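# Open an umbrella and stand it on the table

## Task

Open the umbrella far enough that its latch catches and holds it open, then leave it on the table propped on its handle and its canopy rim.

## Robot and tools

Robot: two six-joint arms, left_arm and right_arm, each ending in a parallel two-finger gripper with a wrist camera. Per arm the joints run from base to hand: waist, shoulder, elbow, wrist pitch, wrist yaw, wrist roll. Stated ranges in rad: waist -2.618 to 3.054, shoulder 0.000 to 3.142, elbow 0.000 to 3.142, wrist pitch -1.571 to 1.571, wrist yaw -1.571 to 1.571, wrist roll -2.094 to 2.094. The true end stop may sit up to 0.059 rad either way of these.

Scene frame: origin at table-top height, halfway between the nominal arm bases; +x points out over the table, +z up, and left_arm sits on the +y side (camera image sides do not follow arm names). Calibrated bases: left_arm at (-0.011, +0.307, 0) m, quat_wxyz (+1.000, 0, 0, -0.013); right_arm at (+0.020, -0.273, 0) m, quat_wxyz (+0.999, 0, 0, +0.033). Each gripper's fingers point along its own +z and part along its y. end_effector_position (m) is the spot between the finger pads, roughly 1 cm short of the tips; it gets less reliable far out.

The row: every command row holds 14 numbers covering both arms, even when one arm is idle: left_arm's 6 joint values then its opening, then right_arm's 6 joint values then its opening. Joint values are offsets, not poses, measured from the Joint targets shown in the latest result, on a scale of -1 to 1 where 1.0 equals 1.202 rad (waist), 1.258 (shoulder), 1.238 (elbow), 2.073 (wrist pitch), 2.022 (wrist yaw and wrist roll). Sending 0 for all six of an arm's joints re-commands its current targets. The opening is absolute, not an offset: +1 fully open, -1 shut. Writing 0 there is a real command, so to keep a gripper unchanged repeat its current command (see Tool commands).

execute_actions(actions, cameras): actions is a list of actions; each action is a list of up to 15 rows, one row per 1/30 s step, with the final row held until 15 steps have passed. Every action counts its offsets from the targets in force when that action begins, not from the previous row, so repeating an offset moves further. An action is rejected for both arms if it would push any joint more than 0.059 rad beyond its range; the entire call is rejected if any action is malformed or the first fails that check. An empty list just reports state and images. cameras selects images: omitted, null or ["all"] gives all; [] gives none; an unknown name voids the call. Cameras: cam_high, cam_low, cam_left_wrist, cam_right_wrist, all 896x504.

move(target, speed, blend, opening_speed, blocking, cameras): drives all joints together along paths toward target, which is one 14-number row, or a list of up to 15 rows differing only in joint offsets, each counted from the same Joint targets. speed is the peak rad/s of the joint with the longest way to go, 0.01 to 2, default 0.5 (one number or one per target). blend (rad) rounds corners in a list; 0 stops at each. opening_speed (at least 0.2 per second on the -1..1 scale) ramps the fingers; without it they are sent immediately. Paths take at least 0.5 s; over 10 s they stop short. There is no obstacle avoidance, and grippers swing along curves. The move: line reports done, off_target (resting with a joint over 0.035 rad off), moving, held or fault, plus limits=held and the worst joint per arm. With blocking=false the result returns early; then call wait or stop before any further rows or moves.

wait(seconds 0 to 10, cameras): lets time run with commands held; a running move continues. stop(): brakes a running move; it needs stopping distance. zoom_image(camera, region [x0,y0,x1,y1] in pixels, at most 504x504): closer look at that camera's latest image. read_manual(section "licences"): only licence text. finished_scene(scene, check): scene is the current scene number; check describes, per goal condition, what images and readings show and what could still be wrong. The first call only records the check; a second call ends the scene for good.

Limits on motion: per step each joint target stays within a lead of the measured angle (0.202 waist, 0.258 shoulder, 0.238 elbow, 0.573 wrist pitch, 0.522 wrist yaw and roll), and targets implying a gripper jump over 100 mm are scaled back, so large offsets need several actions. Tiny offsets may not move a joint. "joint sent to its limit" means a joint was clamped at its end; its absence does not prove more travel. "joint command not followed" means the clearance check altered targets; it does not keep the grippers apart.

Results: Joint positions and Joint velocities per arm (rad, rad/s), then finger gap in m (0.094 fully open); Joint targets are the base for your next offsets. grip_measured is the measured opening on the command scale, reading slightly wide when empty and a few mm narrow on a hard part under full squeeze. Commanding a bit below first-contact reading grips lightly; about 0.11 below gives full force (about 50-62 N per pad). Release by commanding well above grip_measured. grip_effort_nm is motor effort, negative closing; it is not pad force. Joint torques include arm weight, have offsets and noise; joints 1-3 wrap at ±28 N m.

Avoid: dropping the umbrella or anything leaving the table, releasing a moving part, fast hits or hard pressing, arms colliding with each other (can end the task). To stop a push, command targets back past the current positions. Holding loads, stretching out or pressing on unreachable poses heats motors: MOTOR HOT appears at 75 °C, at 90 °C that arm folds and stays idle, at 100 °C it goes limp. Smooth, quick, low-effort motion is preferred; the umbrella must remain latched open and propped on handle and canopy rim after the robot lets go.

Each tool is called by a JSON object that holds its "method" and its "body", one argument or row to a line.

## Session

{"method": "execute_actions", "body": {
  "actions": []
}}

Scene clock: 0.00 s.
left_arm: end_effector_position=(+0.5959, +0.4043, +0.2207) grip_measured=+1.000 grip_effort_nm=n/a end_effector_quat_wxyz=(+0.654, +0.378, +0.634, -0.163) | right_arm: end_effector_position=(+0.1480, -0.4587, +0.1654) grip_measured=+1.000 grip_effort_nm=n/a end_effector_quat_wxyz=(+0.072, +0.916, +0.386, -0.084)
Joint names: [waist, shoulder, elbow, wrist pitch, wrist yaw, wrist roll]
Joint positions: left_arm=[0.458 2.394 1.981 0.157 1.203 0.533 0.094] | right_arm=[-0.875 1.318 1.218 -1.393 0.208 1.528 0.094]
Joint velocities: left_arm=[0.007 0.002 0.002 0.007 -0.095 -0.007 0] | right_arm=[-0.002 -0.002 0.012 0.007 -0.037 0.037 0]
Joint torques (N m): no reading
Motor temperatures (°C): left_arm=[34 34 38 35 32 31 30] | right_arm=[34 32 34 32 33 34 34]
Heat: left arm: 38 °C; right arm: 34 °C.
Joint targets: left_arm=[0.458 2.391 1.986 0.144 1.208 0.531] | right_arm=[-0.875 1.313 1.224 -1.399 0.218 1.527]
Tool commands: left_gripper/opening=+1.0 right_gripper/opening=+1.0

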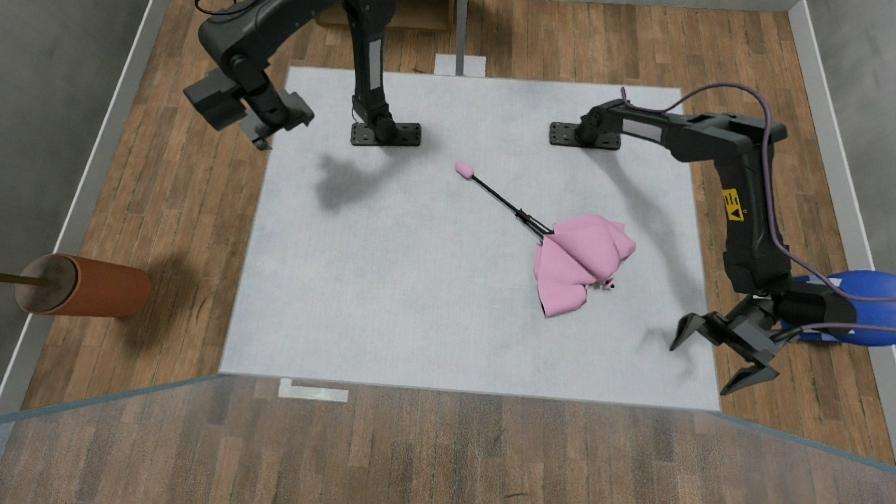

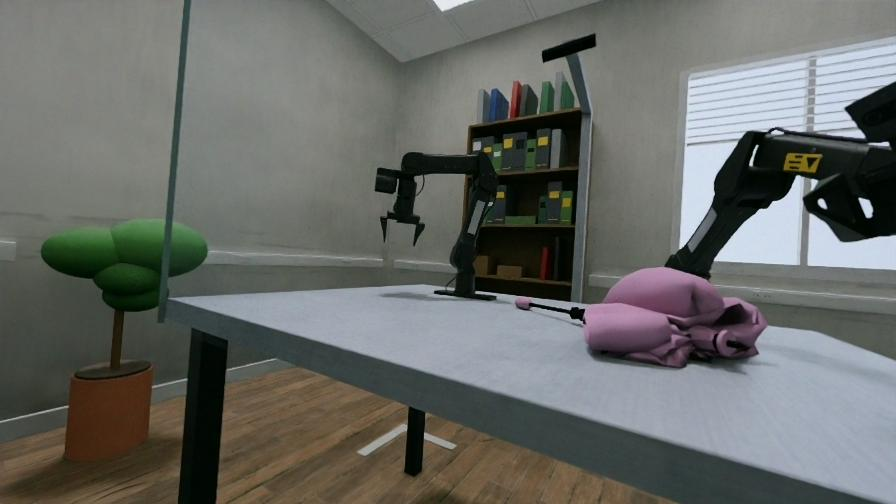

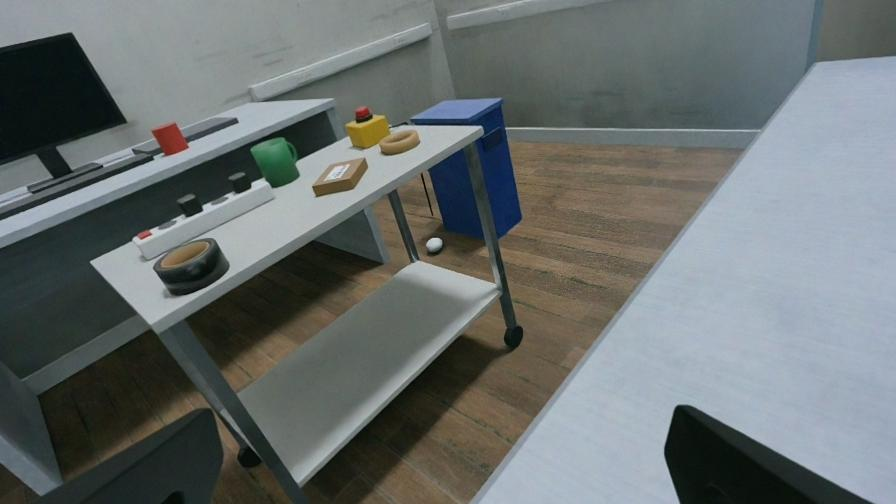

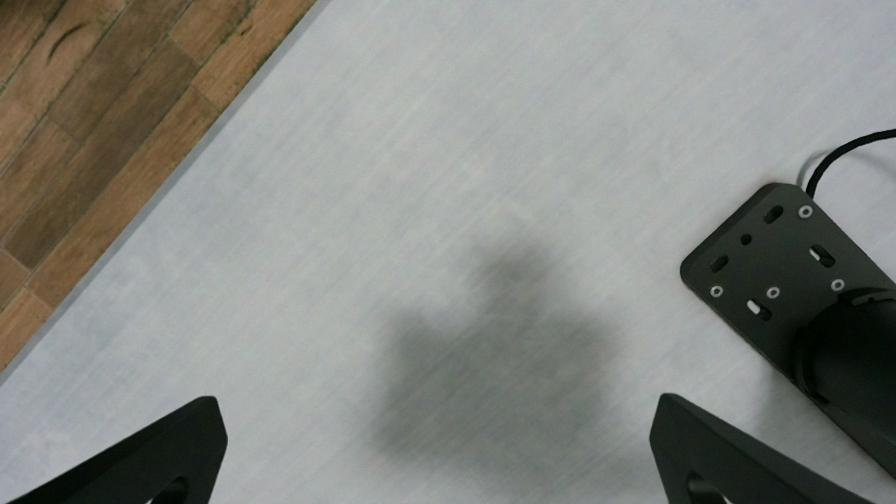

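{"method": "zoom_image", "body": {
  "camera": "cam_high",
  "region": [430, 140, 660, 330]
}}

{"method": "zoom_image", "body": {
  "camera": "cam_low",
  "region": [490, 240, 790, 390]
}}

Scaled by 2.191 from the camera's 896x504 image, which has a finer 1280x720 frame.

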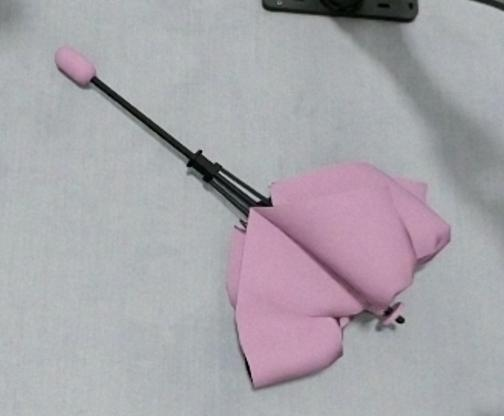

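Scaled by 1.680 from the camera's 896x504 image, which has a finer 1280x720 frame.

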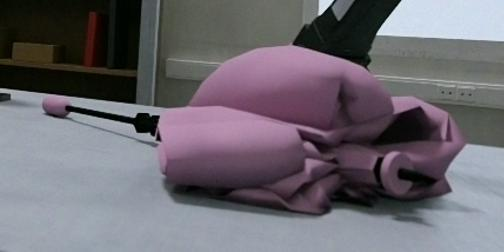

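{"method": "move", "body": {
  "target": [-0.066, -0.592, -0.598, 0.034, -0.396, 0.371, 0.2, 1.0, 0.180, 0.105, 0.039, -0.068, -0.409, 0.2],
  "speed": 0.9,
  "cameras": []
}}

Scene clock: 12.27 s.
left_arm: end_effector_position=(+0.5043, +0.4250, +0.2989) grip_measured=+0.201 grip_effort_nm=-0.085 end_effector_quat_wxyz=(+0.542, +0.452, +0.616, +0.351) | right_arm: end_effector_position=(+0.2740, -0.1829, +0.1432) grip_measured=+0.202 grip_effort_nm=-0.149 end_effector_quat_wxyz=(+0.036, +0.159, +0.986, -0.027)
Joint names: [waist, shoulder, elbow, wrist pitch, wrist yaw, wrist roll]
Joint positions: left_arm=[0.385 1.667 1.266 0.218 0.411 1.281 0.056] | right_arm=[0.327 1.529 1.322 -1.332 0.084 0.711 0.056]
Joint velocities: left_arm=[0.022 -0.002 -0.012 -0.066 -0.022 -0.081 0] | right_arm=[-0.002 -0.027 -0.007 0.007 -0.051 0.022 0]
Joint torques (N m): left_arm=[-0.53 -8.92 6.26 2.27 0.01 0.03] | right_arm=[0.02 -4.22 9.22 0.55 0.03 -0.07]
Motor temperatures (°C): left_arm=[34 38 39 36 32 31 30] | right_arm=[34 33 34 32 33 34 34]
Heat: left arm: 39 °C; right arm: 34 °C.
Joint targets: left_arm=[0.378 1.646 1.245 0.215 0.407 1.282] | right_arm=[0.327 1.539 1.355 -1.318 0.081 0.701]
move: done
No camera images: "cameras" was empty.

{"method": "move", "body": {
  "target": [-0.065, -0.601, -0.610, 0.043, -0.399, 0.370, 0.2, 0.5923, 0.1192, 0.0549, 0.0251, -0.0401, -0.2552, 0.2],
  "speed": 0.9
}}

Scene clock: 15.67 s.
left_arm: end_effector_position=(+0.2959, +0.4679, +0.2643) grip_measured=+0.201 grip_effort_nm=-0.076 end_effector_quat_wxyz=(+0.133, +0.472, +0.567, +0.662) | right_arm: end_effector_position=(+0.1541, -0.0048, +0.1209) grip_measured=+0.202 grip_effort_nm=-0.154 end_effector_quat_wxyz=(+0.002, -0.441, +0.898, -0.002)
Joint names: [waist, shoulder, elbow, wrist pitch, wrist yaw, wrist roll]
Joint positions: left_arm=[0.309 0.904 0.508 0.299 -0.393 2.029 0.056] | right_arm=[1.042 1.676 1.389 -1.282 0.006 0.195 0.056]
Joint velocities: left_arm=[-0.002 -0.007 0.007 0.066 0.007 0.022 0] | right_arm=[-0.002 0.002 -0.002 -0.022 0.051 -0.037 -0.001]
Joint torques (N m): left_arm=[-0.72 -2.55 6.5 2.37 -0.11 0.04] | right_arm=[-0.28 -5.2 9.29 0.52 -0.05 -0.1]
Motor temperatures (°C): left_arm=[34 38 39 37 32 31 30] | right_arm=[34 33 34 32 33 34 34]
Heat: left arm: 39 °C; right arm: 34 °C.
Joint targets: left_arm=[0.300 0.890 0.490 0.304 -0.400 2.030] | right_arm=[1.039 1.689 1.423 -1.266 0.000 0.185]
move: done

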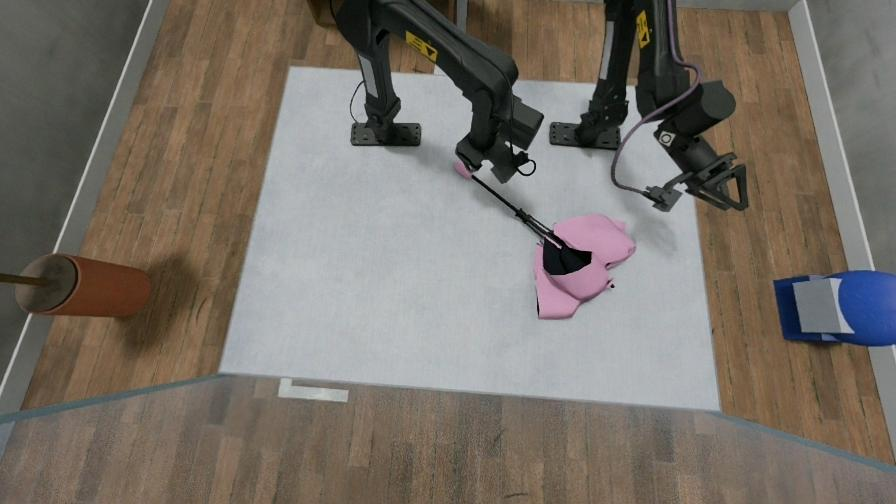

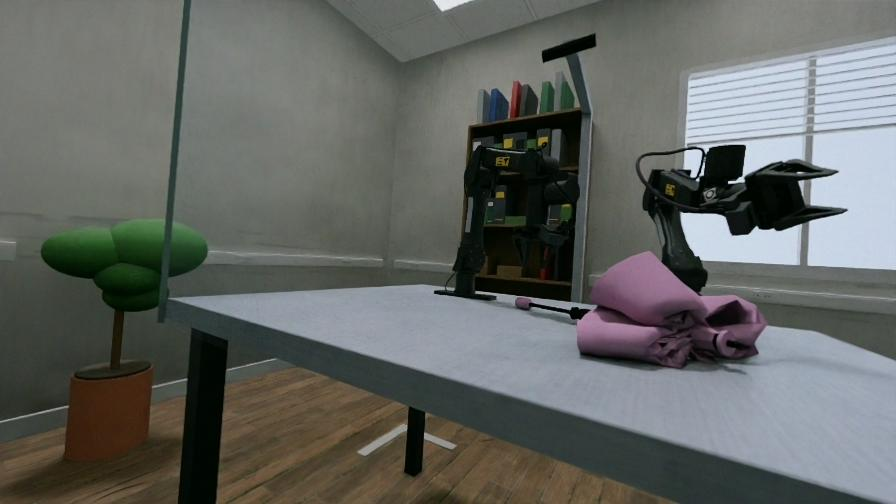

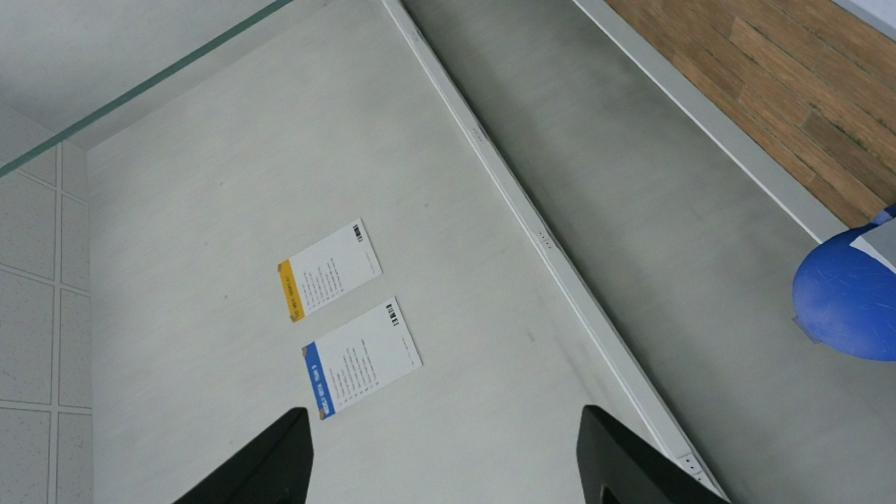

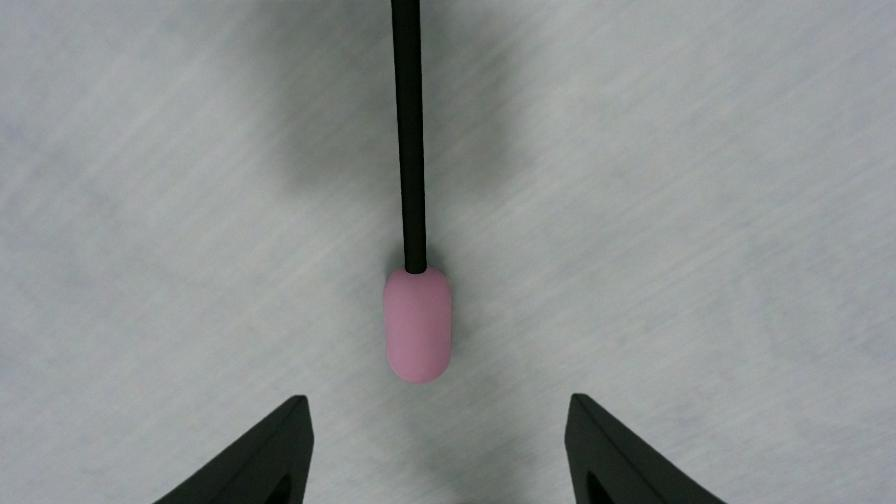

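{"method": "move", "body": {
  "target": [
    [0, 0, 0, 0, 0, 0, 0.2, 0.0333, 0.0390, -0.1599, 0.0955, -0.002, 0.0163, 0.2],
    [0, 0, 0, 0, 0, 0, 0.2, 0.0333, 0.0906, -0.2674, 0.1905, -0.002, 0.0163, 0.2]
  ],
  "speed": [0.4, 0.25],
  "blend": 0.03,
  "cameras": ["cam_right_wrist", "cam_high"]
}}

Scene clock: 28.97 s.
left_arm: end_effector_position=(+0.2958, +0.4681, +0.2645) grip_measured=+0.201 grip_effort_nm=-0.081 end_effector_quat_wxyz=(+0.133, +0.472, +0.567, +0.662) | right_arm: end_effector_position=(+0.1470, +0.0037, +0.0199) grip_measured=+0.202 grip_effort_nm=-0.149 end_effector_quat_wxyz=(+0.001, -0.450, +0.893, -0.003)
Joint names: [waist, shoulder, elbow, wrist pitch, wrist yaw, wrist roll]
Joint positions: left_arm=[0.309 0.904 0.508 0.3 -0.394 2.03 0.056] | right_arm=[1.075 1.789 1.106 -0.89 0.005 0.207 0.056]
Joint velocities: left_arm=[-0.012 0.002 -0.002 -0.051 -0.081 0.007 -0.001] | right_arm=[-0.012 0.002 -0.027 0.022 -0.022 -0.007 0]
Joint torques (N m): left_arm=[-0.69 -2.54 6.52 2.36 -0.1 0.04] | right_arm=[0.42 -5.63 4.56 0.53 -0.09 0.11]
Motor temperatures (°C): left_arm=[34 36 40 39 32 31 30] | right_arm=[34 33 35 32 33 34 34]
Heat: left arm: 40 °C; right arm: 35 °C.
Joint targets: left_arm=[0.300 0.890 0.490 0.304 -0.400 2.030] | right_arm=[1.079 1.803 1.091 -0.871 -0.004 0.218]
move: done
Images, in order (width x height): cam_high 896x504, cam_right_wrist 896x504.

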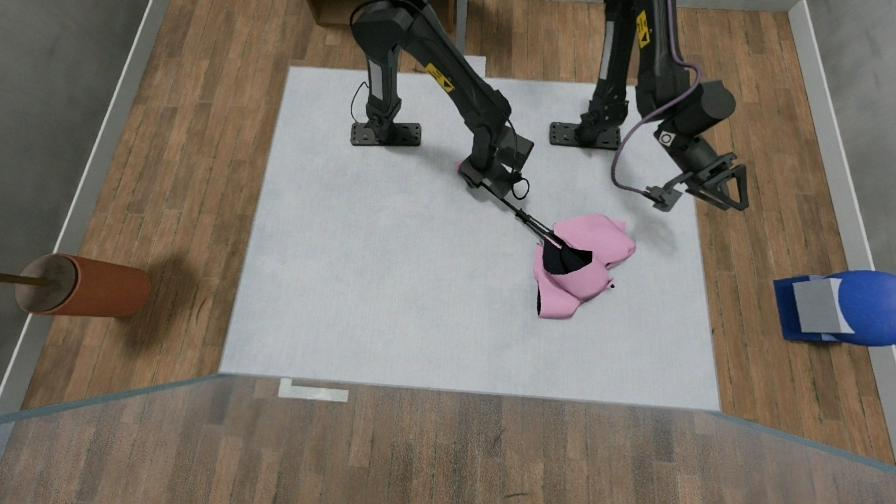

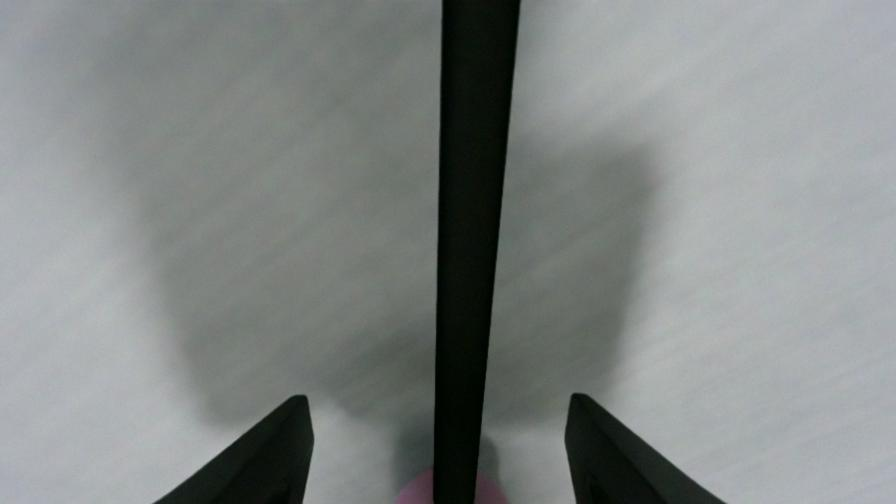

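{"method": "move", "body": {
  "target": [0, 0, 0, 0, 0, 0, 0.2, 0, 0, 0, 0, 0, 0, -1.0],
  "opening_speed": 0.8,
  "cameras": ["cam_right_wrist"]
}}

Scene clock: 33.00 s.
left_arm: end_effector_position=(+0.2958, +0.4681, +0.2645) grip_measured=+0.201 grip_effort_nm=-0.076 end_effector_quat_wxyz=(+0.133, +0.472, +0.567, +0.662) | right_arm: end_effector_position=(+0.1470, +0.0040, +0.0199) grip_measured=-0.834 grip_effort_nm=-1.048 end_effector_quat_wxyz=(+0.001, -0.448, +0.894, -0.002)
Joint names: [waist, shoulder, elbow, wrist pitch, wrist yaw, wrist roll]
Joint positions: left_arm=[0.309 0.904 0.508 0.3 -0.394 2.03 0.056] | right_arm=[1.075 1.789 1.106 -0.889 0.005 0.212 0.008]
Joint velocities: left_arm=[-0.002 -0.007 0.017 -0.007 0.037 0.022 0] | right_arm=[0.007 0.012 -0.007 -0.081 0.007 0.022 0]
Joint torques (N m): left_arm=[-0.7 -2.56 6.49 2.36 -0.11 0.05] | right_arm=[0.44 -5.63 4.49 0.53 -0.1 0.07]
Motor temperatures (°C): left_arm=[34 36 40 40 32 31 30] | right_arm=[34 33 35 32 33 34 34]
Heat: left arm: 40 °C; right arm: 35 °C.
Joint targets: left_arm=[0.300 0.890 0.490 0.304 -0.400 2.030] | right_arm=[1.079 1.803 1.091 -0.871 -0.004 0.217]
move: done
Images, in order (width x height): cam_right_wrist 896x504.

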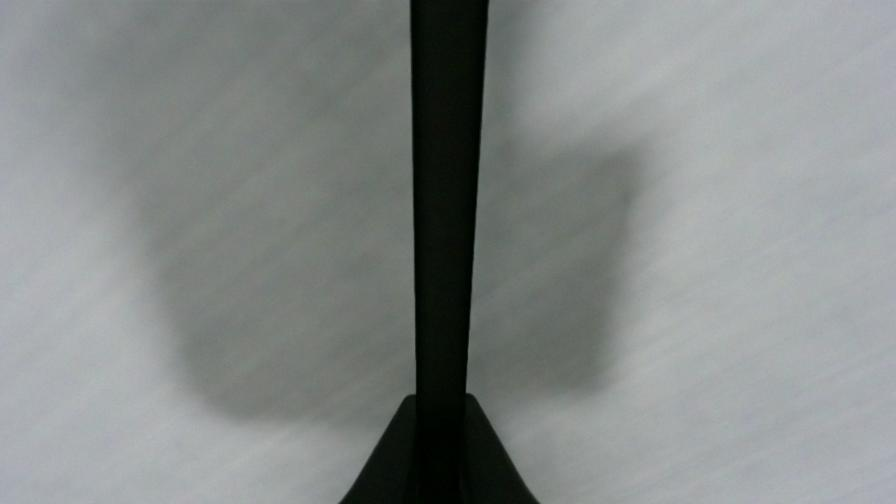

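{"method": "move", "body": {
  "target": [0, 0, 0, 0, 0, 0, 0.2, 0.0158, -0.1820, 0.0808, -0.0738, 0.0183, 0.0064, -1.0],
  "speed": 0.25
}}

Scene clock: 43.20 s.
left_arm: end_effector_position=(+0.2958, +0.4681, +0.2645) grip_measured=+0.201 grip_effort_nm=-0.085 end_effector_quat_wxyz=(+0.133, +0.472, +0.567, +0.662) | right_arm: end_effector_position=(+0.1391, -0.0027, +0.0814) grip_measured=-0.835 grip_effort_nm=-1.072 end_effector_quat_wxyz=(+0.033, -0.452, +0.891, +0.022)
Joint names: [waist, shoulder, elbow, wrist pitch, wrist yaw, wrist roll]
Joint positions: left_arm=[0.309 0.904 0.508 0.3 -0.394 2.03 0.056] | right_arm=[1.092 1.606 1.153 -1.038 0.009 0.22 0.008]
Joint velocities: left_arm=[-0.007 -0.017 0.017 -0.007 -0.007 0.007 0.001] | right_arm=[-0.012 0.007 -0.002 0.022 -0.066 -0.081 -0.001]
Joint torques (N m): left_arm=[-0.69 -2.55 6.5 2.36 -0.1 0.04] | right_arm=[0.57 -8.16 9.81 0.65 0.29 0.12]
Motor temperatures (°C): left_arm=[34 35 40 41 32 31 30] | right_arm=[34 33 35 32 33 34 35]
Heat: left arm: 41 °C; right arm: 35 °C.
Joint targets: left_arm=[0.300 0.890 0.490 0.304 -0.400 2.030] | right_arm=[1.098 1.574 1.191 -1.024 0.033 0.230]
move: off_target (right_arm); right_arm: the elbow is farthest, 0.038 rad from its target

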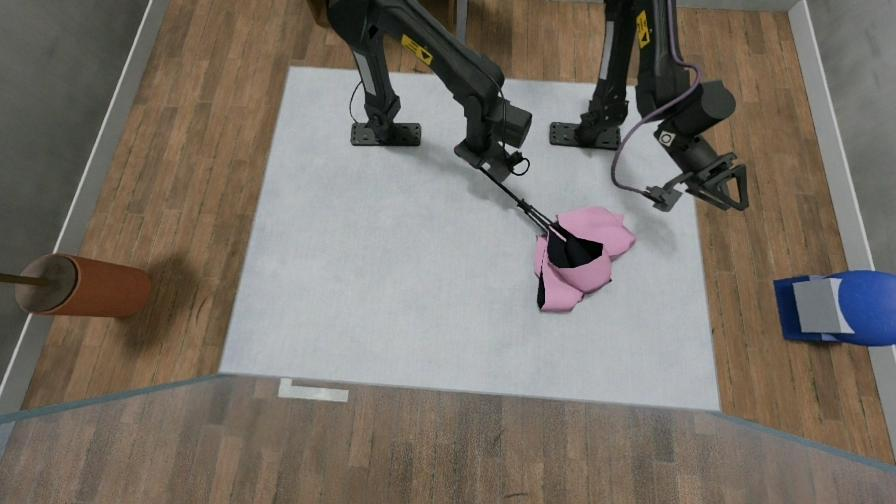

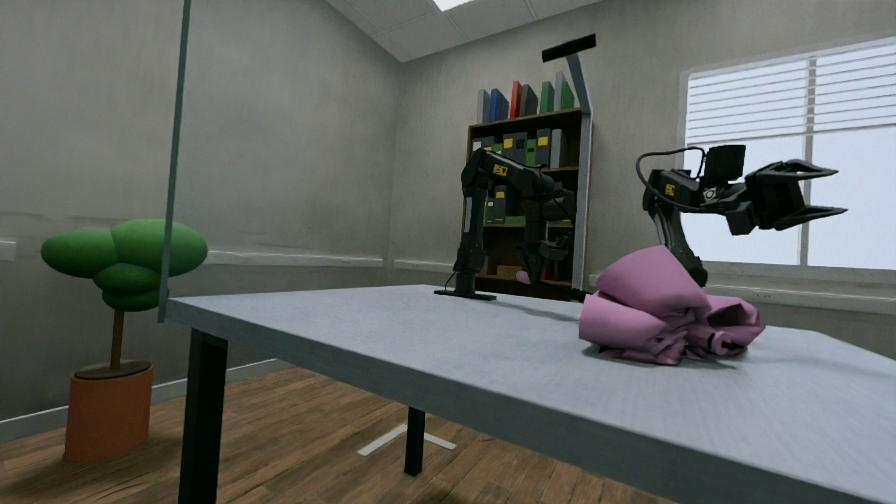

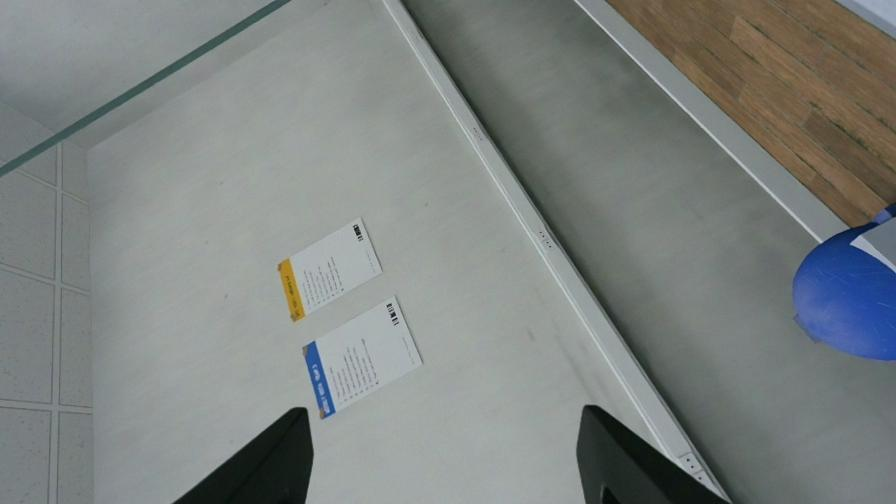

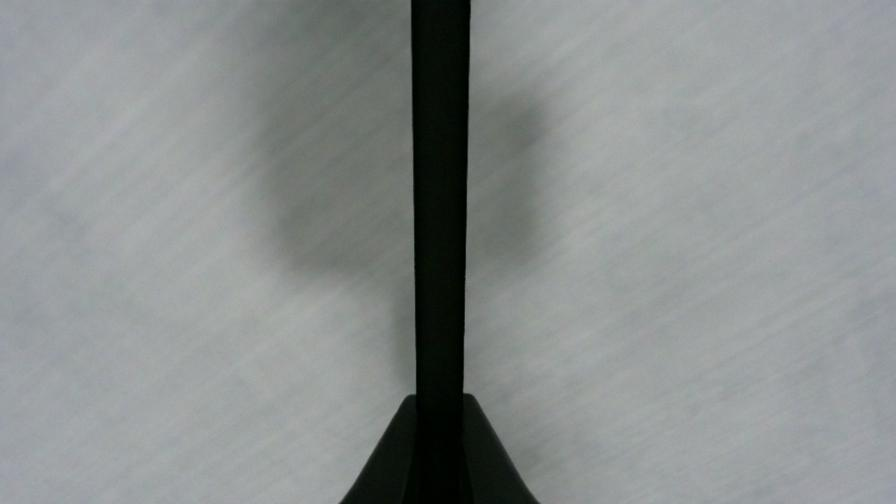

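{"method": "move", "body": {
  "target": [0, 0, 0, 0, 0, 0, 0.2, -0.0632, -0.2178, 0.0396, -0.1958, -0.0064, 0.1761, -1.0],
  "speed": 0.25
}}

Scene clock: 59.87 s.
left_arm: end_effector_position=(+0.2958, +0.4681, +0.2646) grip_measured=+0.201 grip_effort_nm=-0.085 end_effector_quat_wxyz=(+0.133, +0.472, +0.567, +0.662) | right_arm: end_effector_position=(+0.1156, -0.0882, +0.1546) grip_measured=-0.835 grip_effort_nm=-1.062 end_effector_quat_wxyz=(+0.004, -0.259, +0.966, +0.000)
Joint names: [waist, shoulder, elbow, wrist pitch, wrist yaw, wrist roll]
Joint positions: left_arm=[0.309 0.904 0.508 0.3 -0.394 2.03 0.056] | right_arm=[1.028 1.326 1.199 -1.437 0.005 0.57 0.008]
Joint velocities: left_arm=[0.007 0.002 -0.007 0.037 -0.022 -0.007 -0.001] | right_arm=[0.007 -0.002 0.007 -0.037 -0.051 -0.007 0.001]
Joint torques (N m): left_arm=[-0.72 -2.56 6.5 2.36 -0.1 0.05] | right_arm=[-0.54 -5.41 10.06 0.44 0.18 0.15]
Motor temperatures (°C): left_arm=[34 35 40 42 32 31 30] | right_arm=[34 35 36 33 33 34 35]
Heat: left arm: 42 °C; right arm: 36 °C.
Joint targets: left_arm=[0.300 0.890 0.490 0.304 -0.400 2.030] | right_arm=[1.022 1.300 1.241 -1.430 0.020 0.587]
move: off_target (right_arm); right_arm: the elbow is farthest, 0.041 rad from its target

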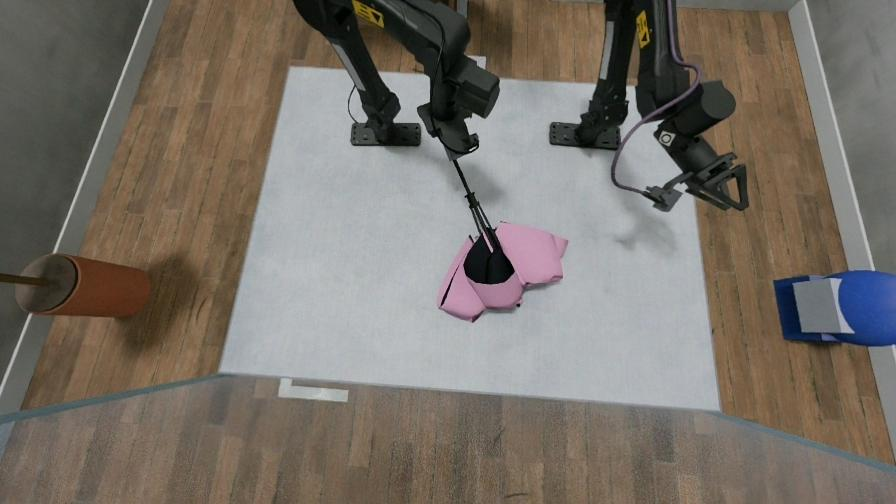

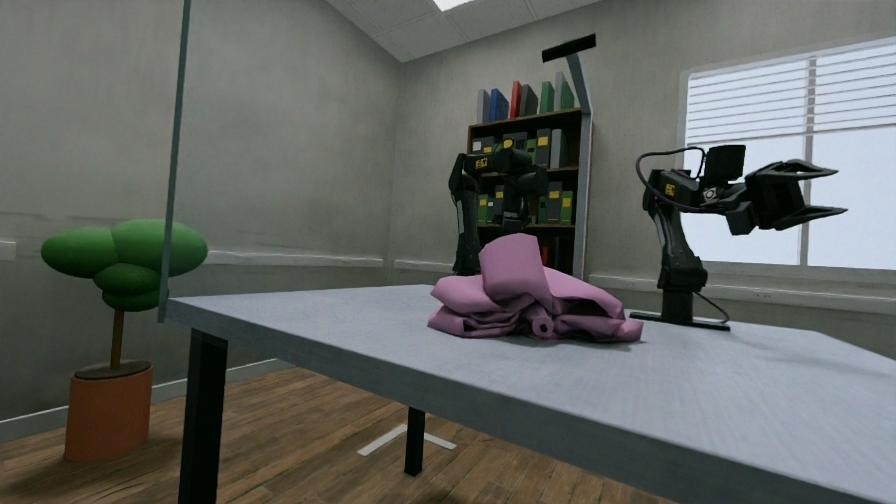

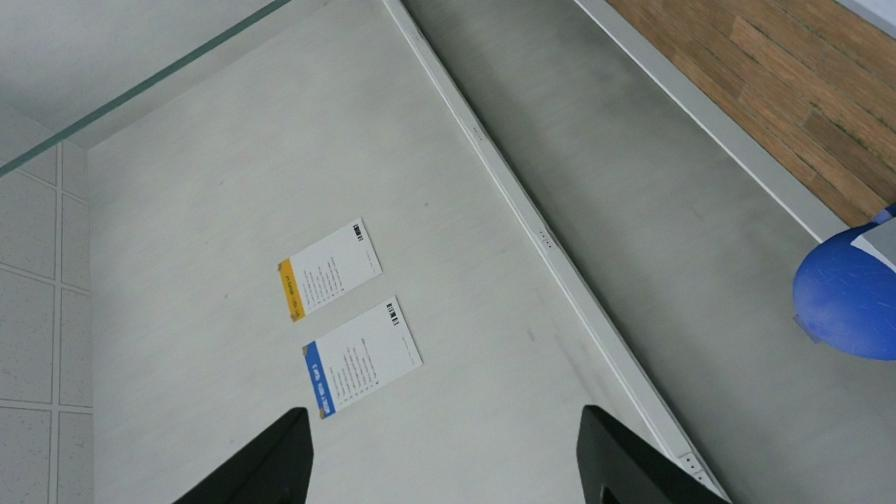

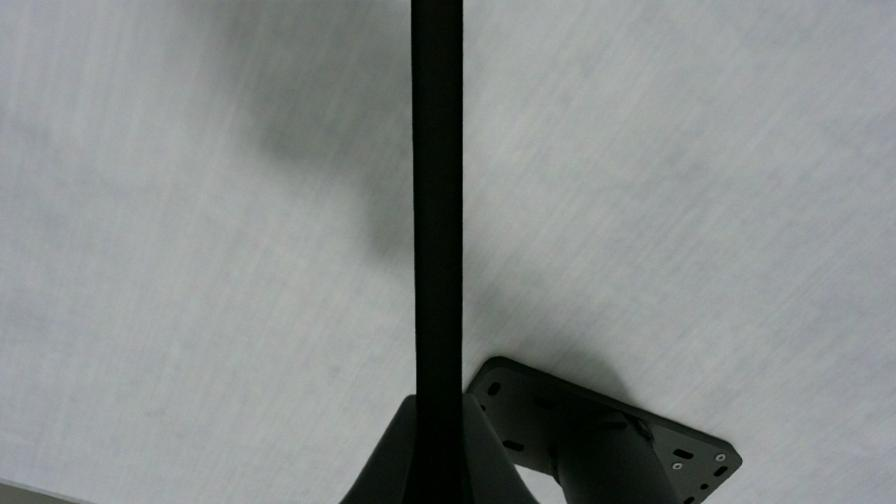

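{"method": "move", "body": {
  "target": [
    [-0.499, -0.162, -0.330, 0.0945, -0.038, -0.213, 0.2, 0, 0, 0, 0, 0, 0, -1.0],
    [-0.990, -0.162, -0.330, 0.0945, -0.038, -0.321, 0.2, 0, 0, 0, 0, 0, 0, -1.0]
  ],
  "speed": 0.8,
  "blend": 0.15,
  "cameras": ["cam_left_wrist", "cam_high"]
}}

Scene clock: 71.30 s.
left_arm: end_effector_position=(+0.2268, +0.1343, +0.1765) grip_measured=+0.201 grip_effort_nm=-0.076 end_effector_quat_wxyz=(+0.591, +0.596, +0.437, +0.325) | right_arm: end_effector_position=(+0.1153, -0.0888, +0.1546) grip_measured=-0.835 grip_effort_nm=-1.067 end_effector_quat_wxyz=(+0.003, -0.257, +0.966, -0.001)
Joint names: [waist, shoulder, elbow, wrist pitch, wrist yaw, wrist roll]
Joint positions: left_arm=[-0.884 0.698 0.1 0.495 -0.472 1.394 0.056] | right_arm=[1.028 1.326 1.199 -1.44 0.005 0.574 0.008]
Joint velocities: left_arm=[-0.007 -0.007 0.017 -0.051 0.066 -0.051 0] | right_arm=[-0.017 -0.027 0.002 0.051 -0.037 -0.007 0]
Joint torques (N m): left_arm=[-0.46 -0.91 6.12 2.35 -0.1 -0.12] | right_arm=[-0.53 -5.38 10 0.47 0.17 0.13]
Motor temperatures (°C): left_arm=[34 35 40 43 32 31 30] | right_arm=[34 34 36 33 33 34 35]
Heat: left arm: 43 °C; right arm: 36 °C.
Joint targets: left_arm=[-0.890 0.686 0.082 0.500 -0.477 1.380] | right_arm=[1.022 1.300 1.241 -1.430 0.020 0.586]
move: off_target (right_arm); right_arm: the elbow is farthest, 0.042 rad from its target
Images, in order (width x height): cam_high 896x504, cam_left_wrist 896x504.

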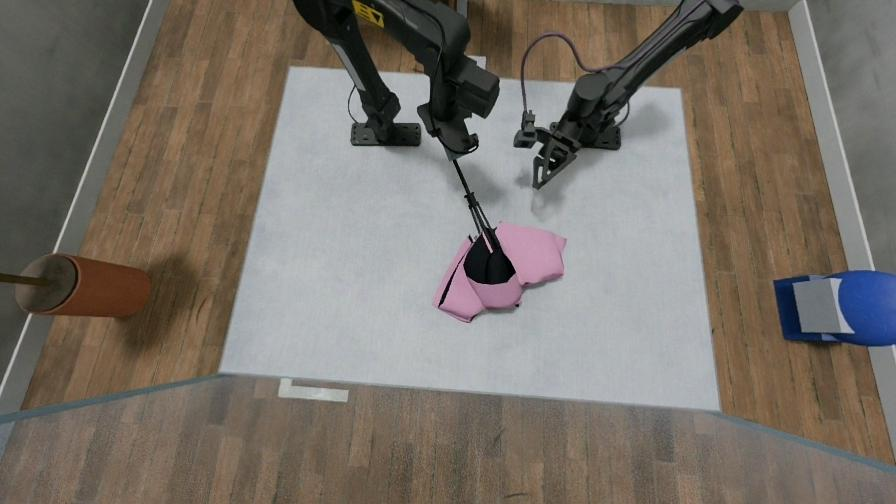

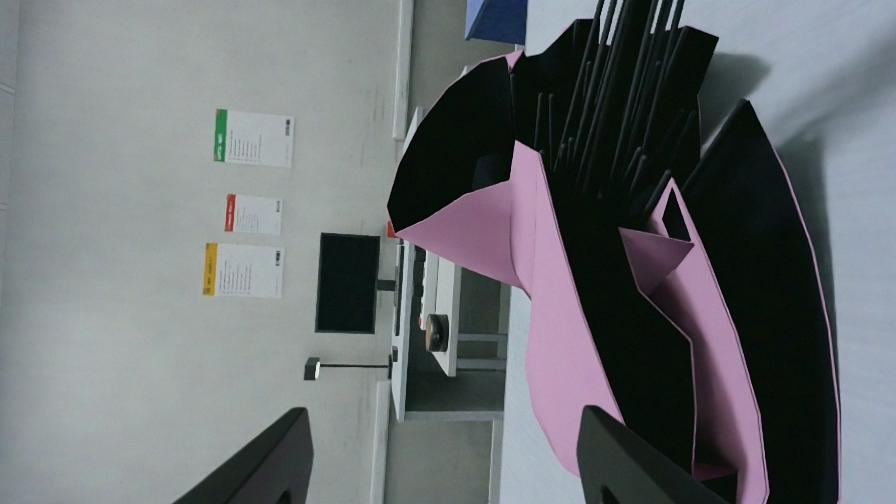

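{"method": "move", "body": {
  "target": [-0.2537, 0.2742, 0.0008, 0.1216, 0.002, -0.0074, 0.2, 0, 0, 0, 0, 0, 0, -1.0],
  "speed": 0.5,
  "cameras": ["cam_left_wrist", "cam_high"]
}}

Scene clock: 75.03 s.
left_arm: end_effector_position=(+0.1718, +0.0502, +0.1432) grip_measured=+0.201 grip_effort_nm=-0.081 end_effector_quat_wxyz=(+0.606, +0.679, +0.346, +0.230) | right_arm: end_effector_position=(+0.1153, -0.0888, +0.1546) grip_measured=-0.835 grip_effort_nm=-1.067 end_effector_quat_wxyz=(+0.003, -0.257, +0.966, -0.001)
Joint names: [waist, shoulder, elbow, wrist pitch, wrist yaw, wrist roll]
Joint positions: left_arm=[-1.189 1.028 0.1 0.746 -0.471 1.379 0.056] | right_arm=[1.028 1.326 1.199 -1.44 0.005 0.574 0.008]
Joint velocities: left_arm=[-0.007 -0.002 -0.002 0.007 -0.022 0.007 0] | right_arm=[-0.002 -0.002 -0.012 0.007 -0.081 -0.037 -0.001]
Joint torques (N m): left_arm=[-0.49 -1.09 5.22 2.35 -0.08 -0.1] | right_arm=[-0.61 -5.33 10.02 0.45 0.18 0.15]
Motor temperatures (°C): left_arm=[34 34 40 43 32 31 30] | right_arm=[34 34 36 32 33 34 35]
Heat: left arm: 43 °C; right arm: 36 °C.
Joint targets: left_arm=[-1.195 1.031 0.083 0.752 -0.473 1.366] | right_arm=[1.022 1.300 1.241 -1.430 0.020 0.586]
move: off_target (right_arm); right_arm: the elbow is farthest, 0.042 rad from its target
Images, in order (width x height): cam_high 896x504, cam_left_wrist 896x504.

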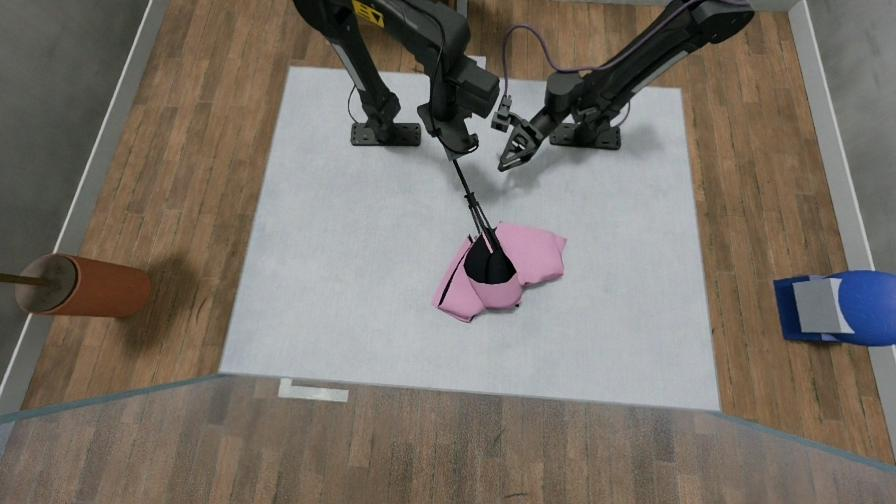

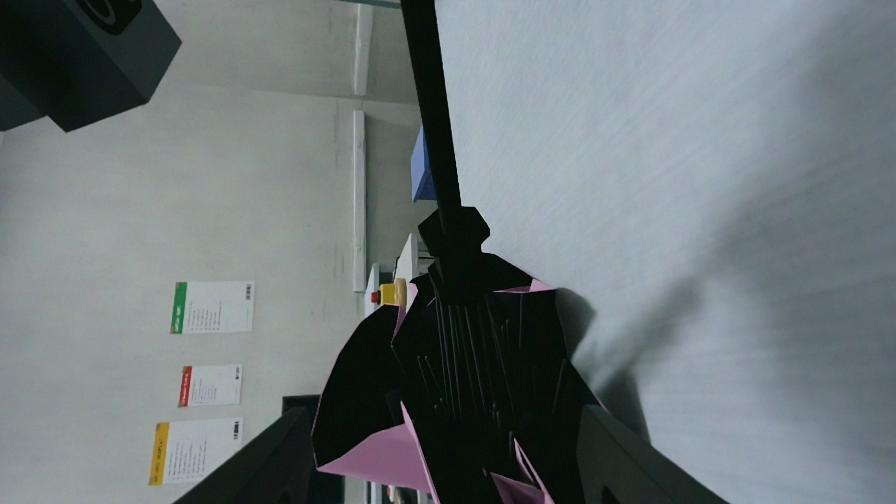

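{"method": "zoom_image", "body": {
  "camera": "cam_left_wrist",
  "region": [340, 140, 600, 340]
}}

Scaled by 1.938 from the camera's 896x504 image, which has a finer 1280x720 frame.

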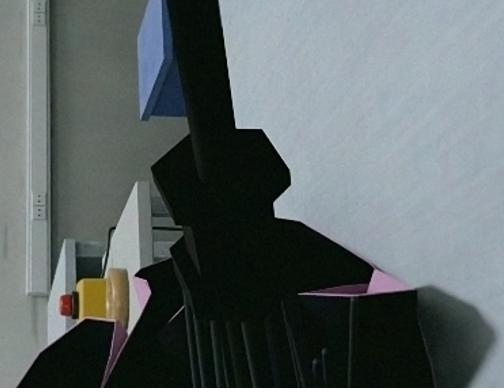

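{"method": "move", "body": {
  "target": [
    [0.0832, 0.3092, 0.1155, 0.1428, 0.0485, 0.0119, 0.2, 0, 0, 0, 0, 0, 0, -1.0],
    [0.1481, 0.4984, 0.2464, 0.1814, 0.0865, 0.0218, 0.2, 0, 0, 0, 0, 0, 0, -1.0]
  ],
  "speed": [0.35, 0.25],
  "blend": 0.05,
  "cameras": ["cam_left_wrist", "cam_high", "cam_right_wrist"]
}}

Scene clock: 91.30 s.
left_arm: end_effector_position=(+0.2380, -0.0176, +0.1274) grip_measured=+0.201 grip_effort_nm=-0.076 end_effector_quat_wxyz=(+0.611, +0.675, +0.344, +0.229) | right_arm: end_effector_position=(+0.1153, -0.0888, +0.1546) grip_measured=-0.835 grip_effort_nm=-1.062 end_effector_quat_wxyz=(+0.003, -0.257, +0.966, -0.001)
Joint names: [waist, shoulder, elbow, wrist pitch, wrist yaw, wrist roll]
Joint positions: left_arm=[-1.024 1.645 0.366 1.123 -0.305 1.41 0.056] | right_arm=[1.028 1.326 1.199 -1.44 0.005 0.574 0.008]
Joint velocities: left_arm=[0.002 0.007 -0.002 -0.007 0.022 0.022 0] | right_arm=[-0.002 -0.017 0.007 -0.022 -0.066 -0.066 -0.001]
Joint torques (N m): left_arm=[0.64 -3.93 6.78 2.37 0.02 0.03] | right_arm=[-0.55 -5.41 10 0.47 0.18 0.14]
Motor temperatures (°C): left_arm=[34 34 39 43 32 31 30] | right_arm=[34 34 36 32 33 34 36]
Heat: left arm: 43 °C; right arm: 36 °C.
Joint targets: left_arm=[-1.017 1.658 0.388 1.128 -0.298 1.410] | right_arm=[1.022 1.300 1.241 -1.430 0.020 0.586]
move: off_target (right_arm); right_arm: the elbow is farthest, 0.042 rad from its target
Images, in order (width x height): cam_high 896x504, cam_left_wrist 896x504, cam_right_wrist 896x504.

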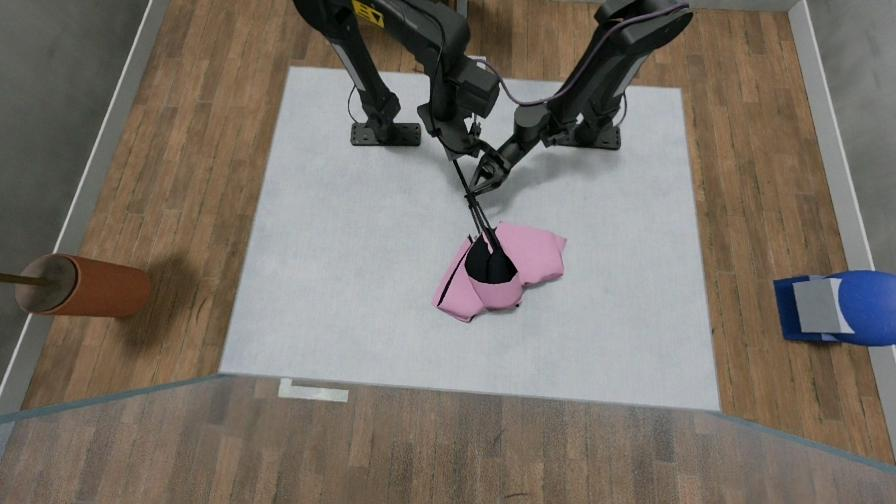

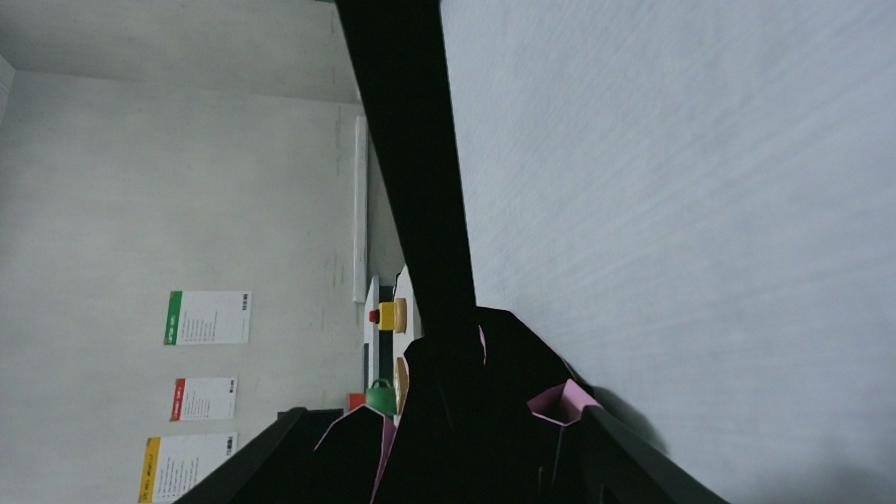

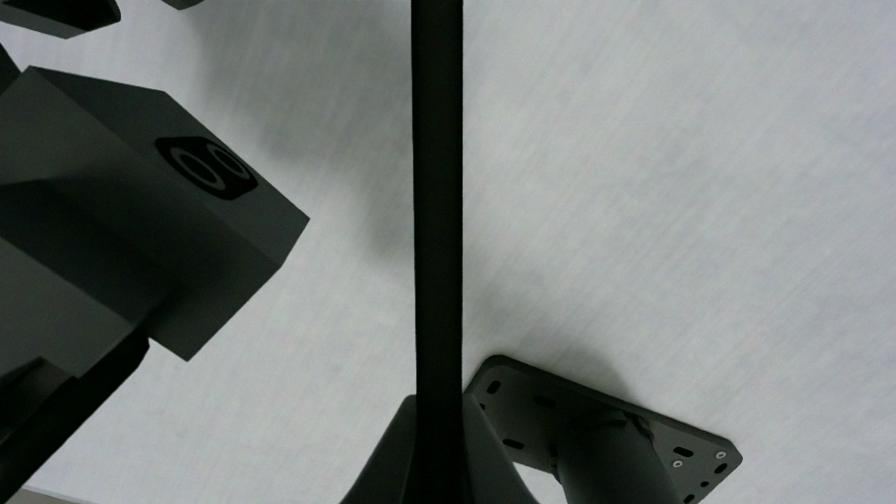

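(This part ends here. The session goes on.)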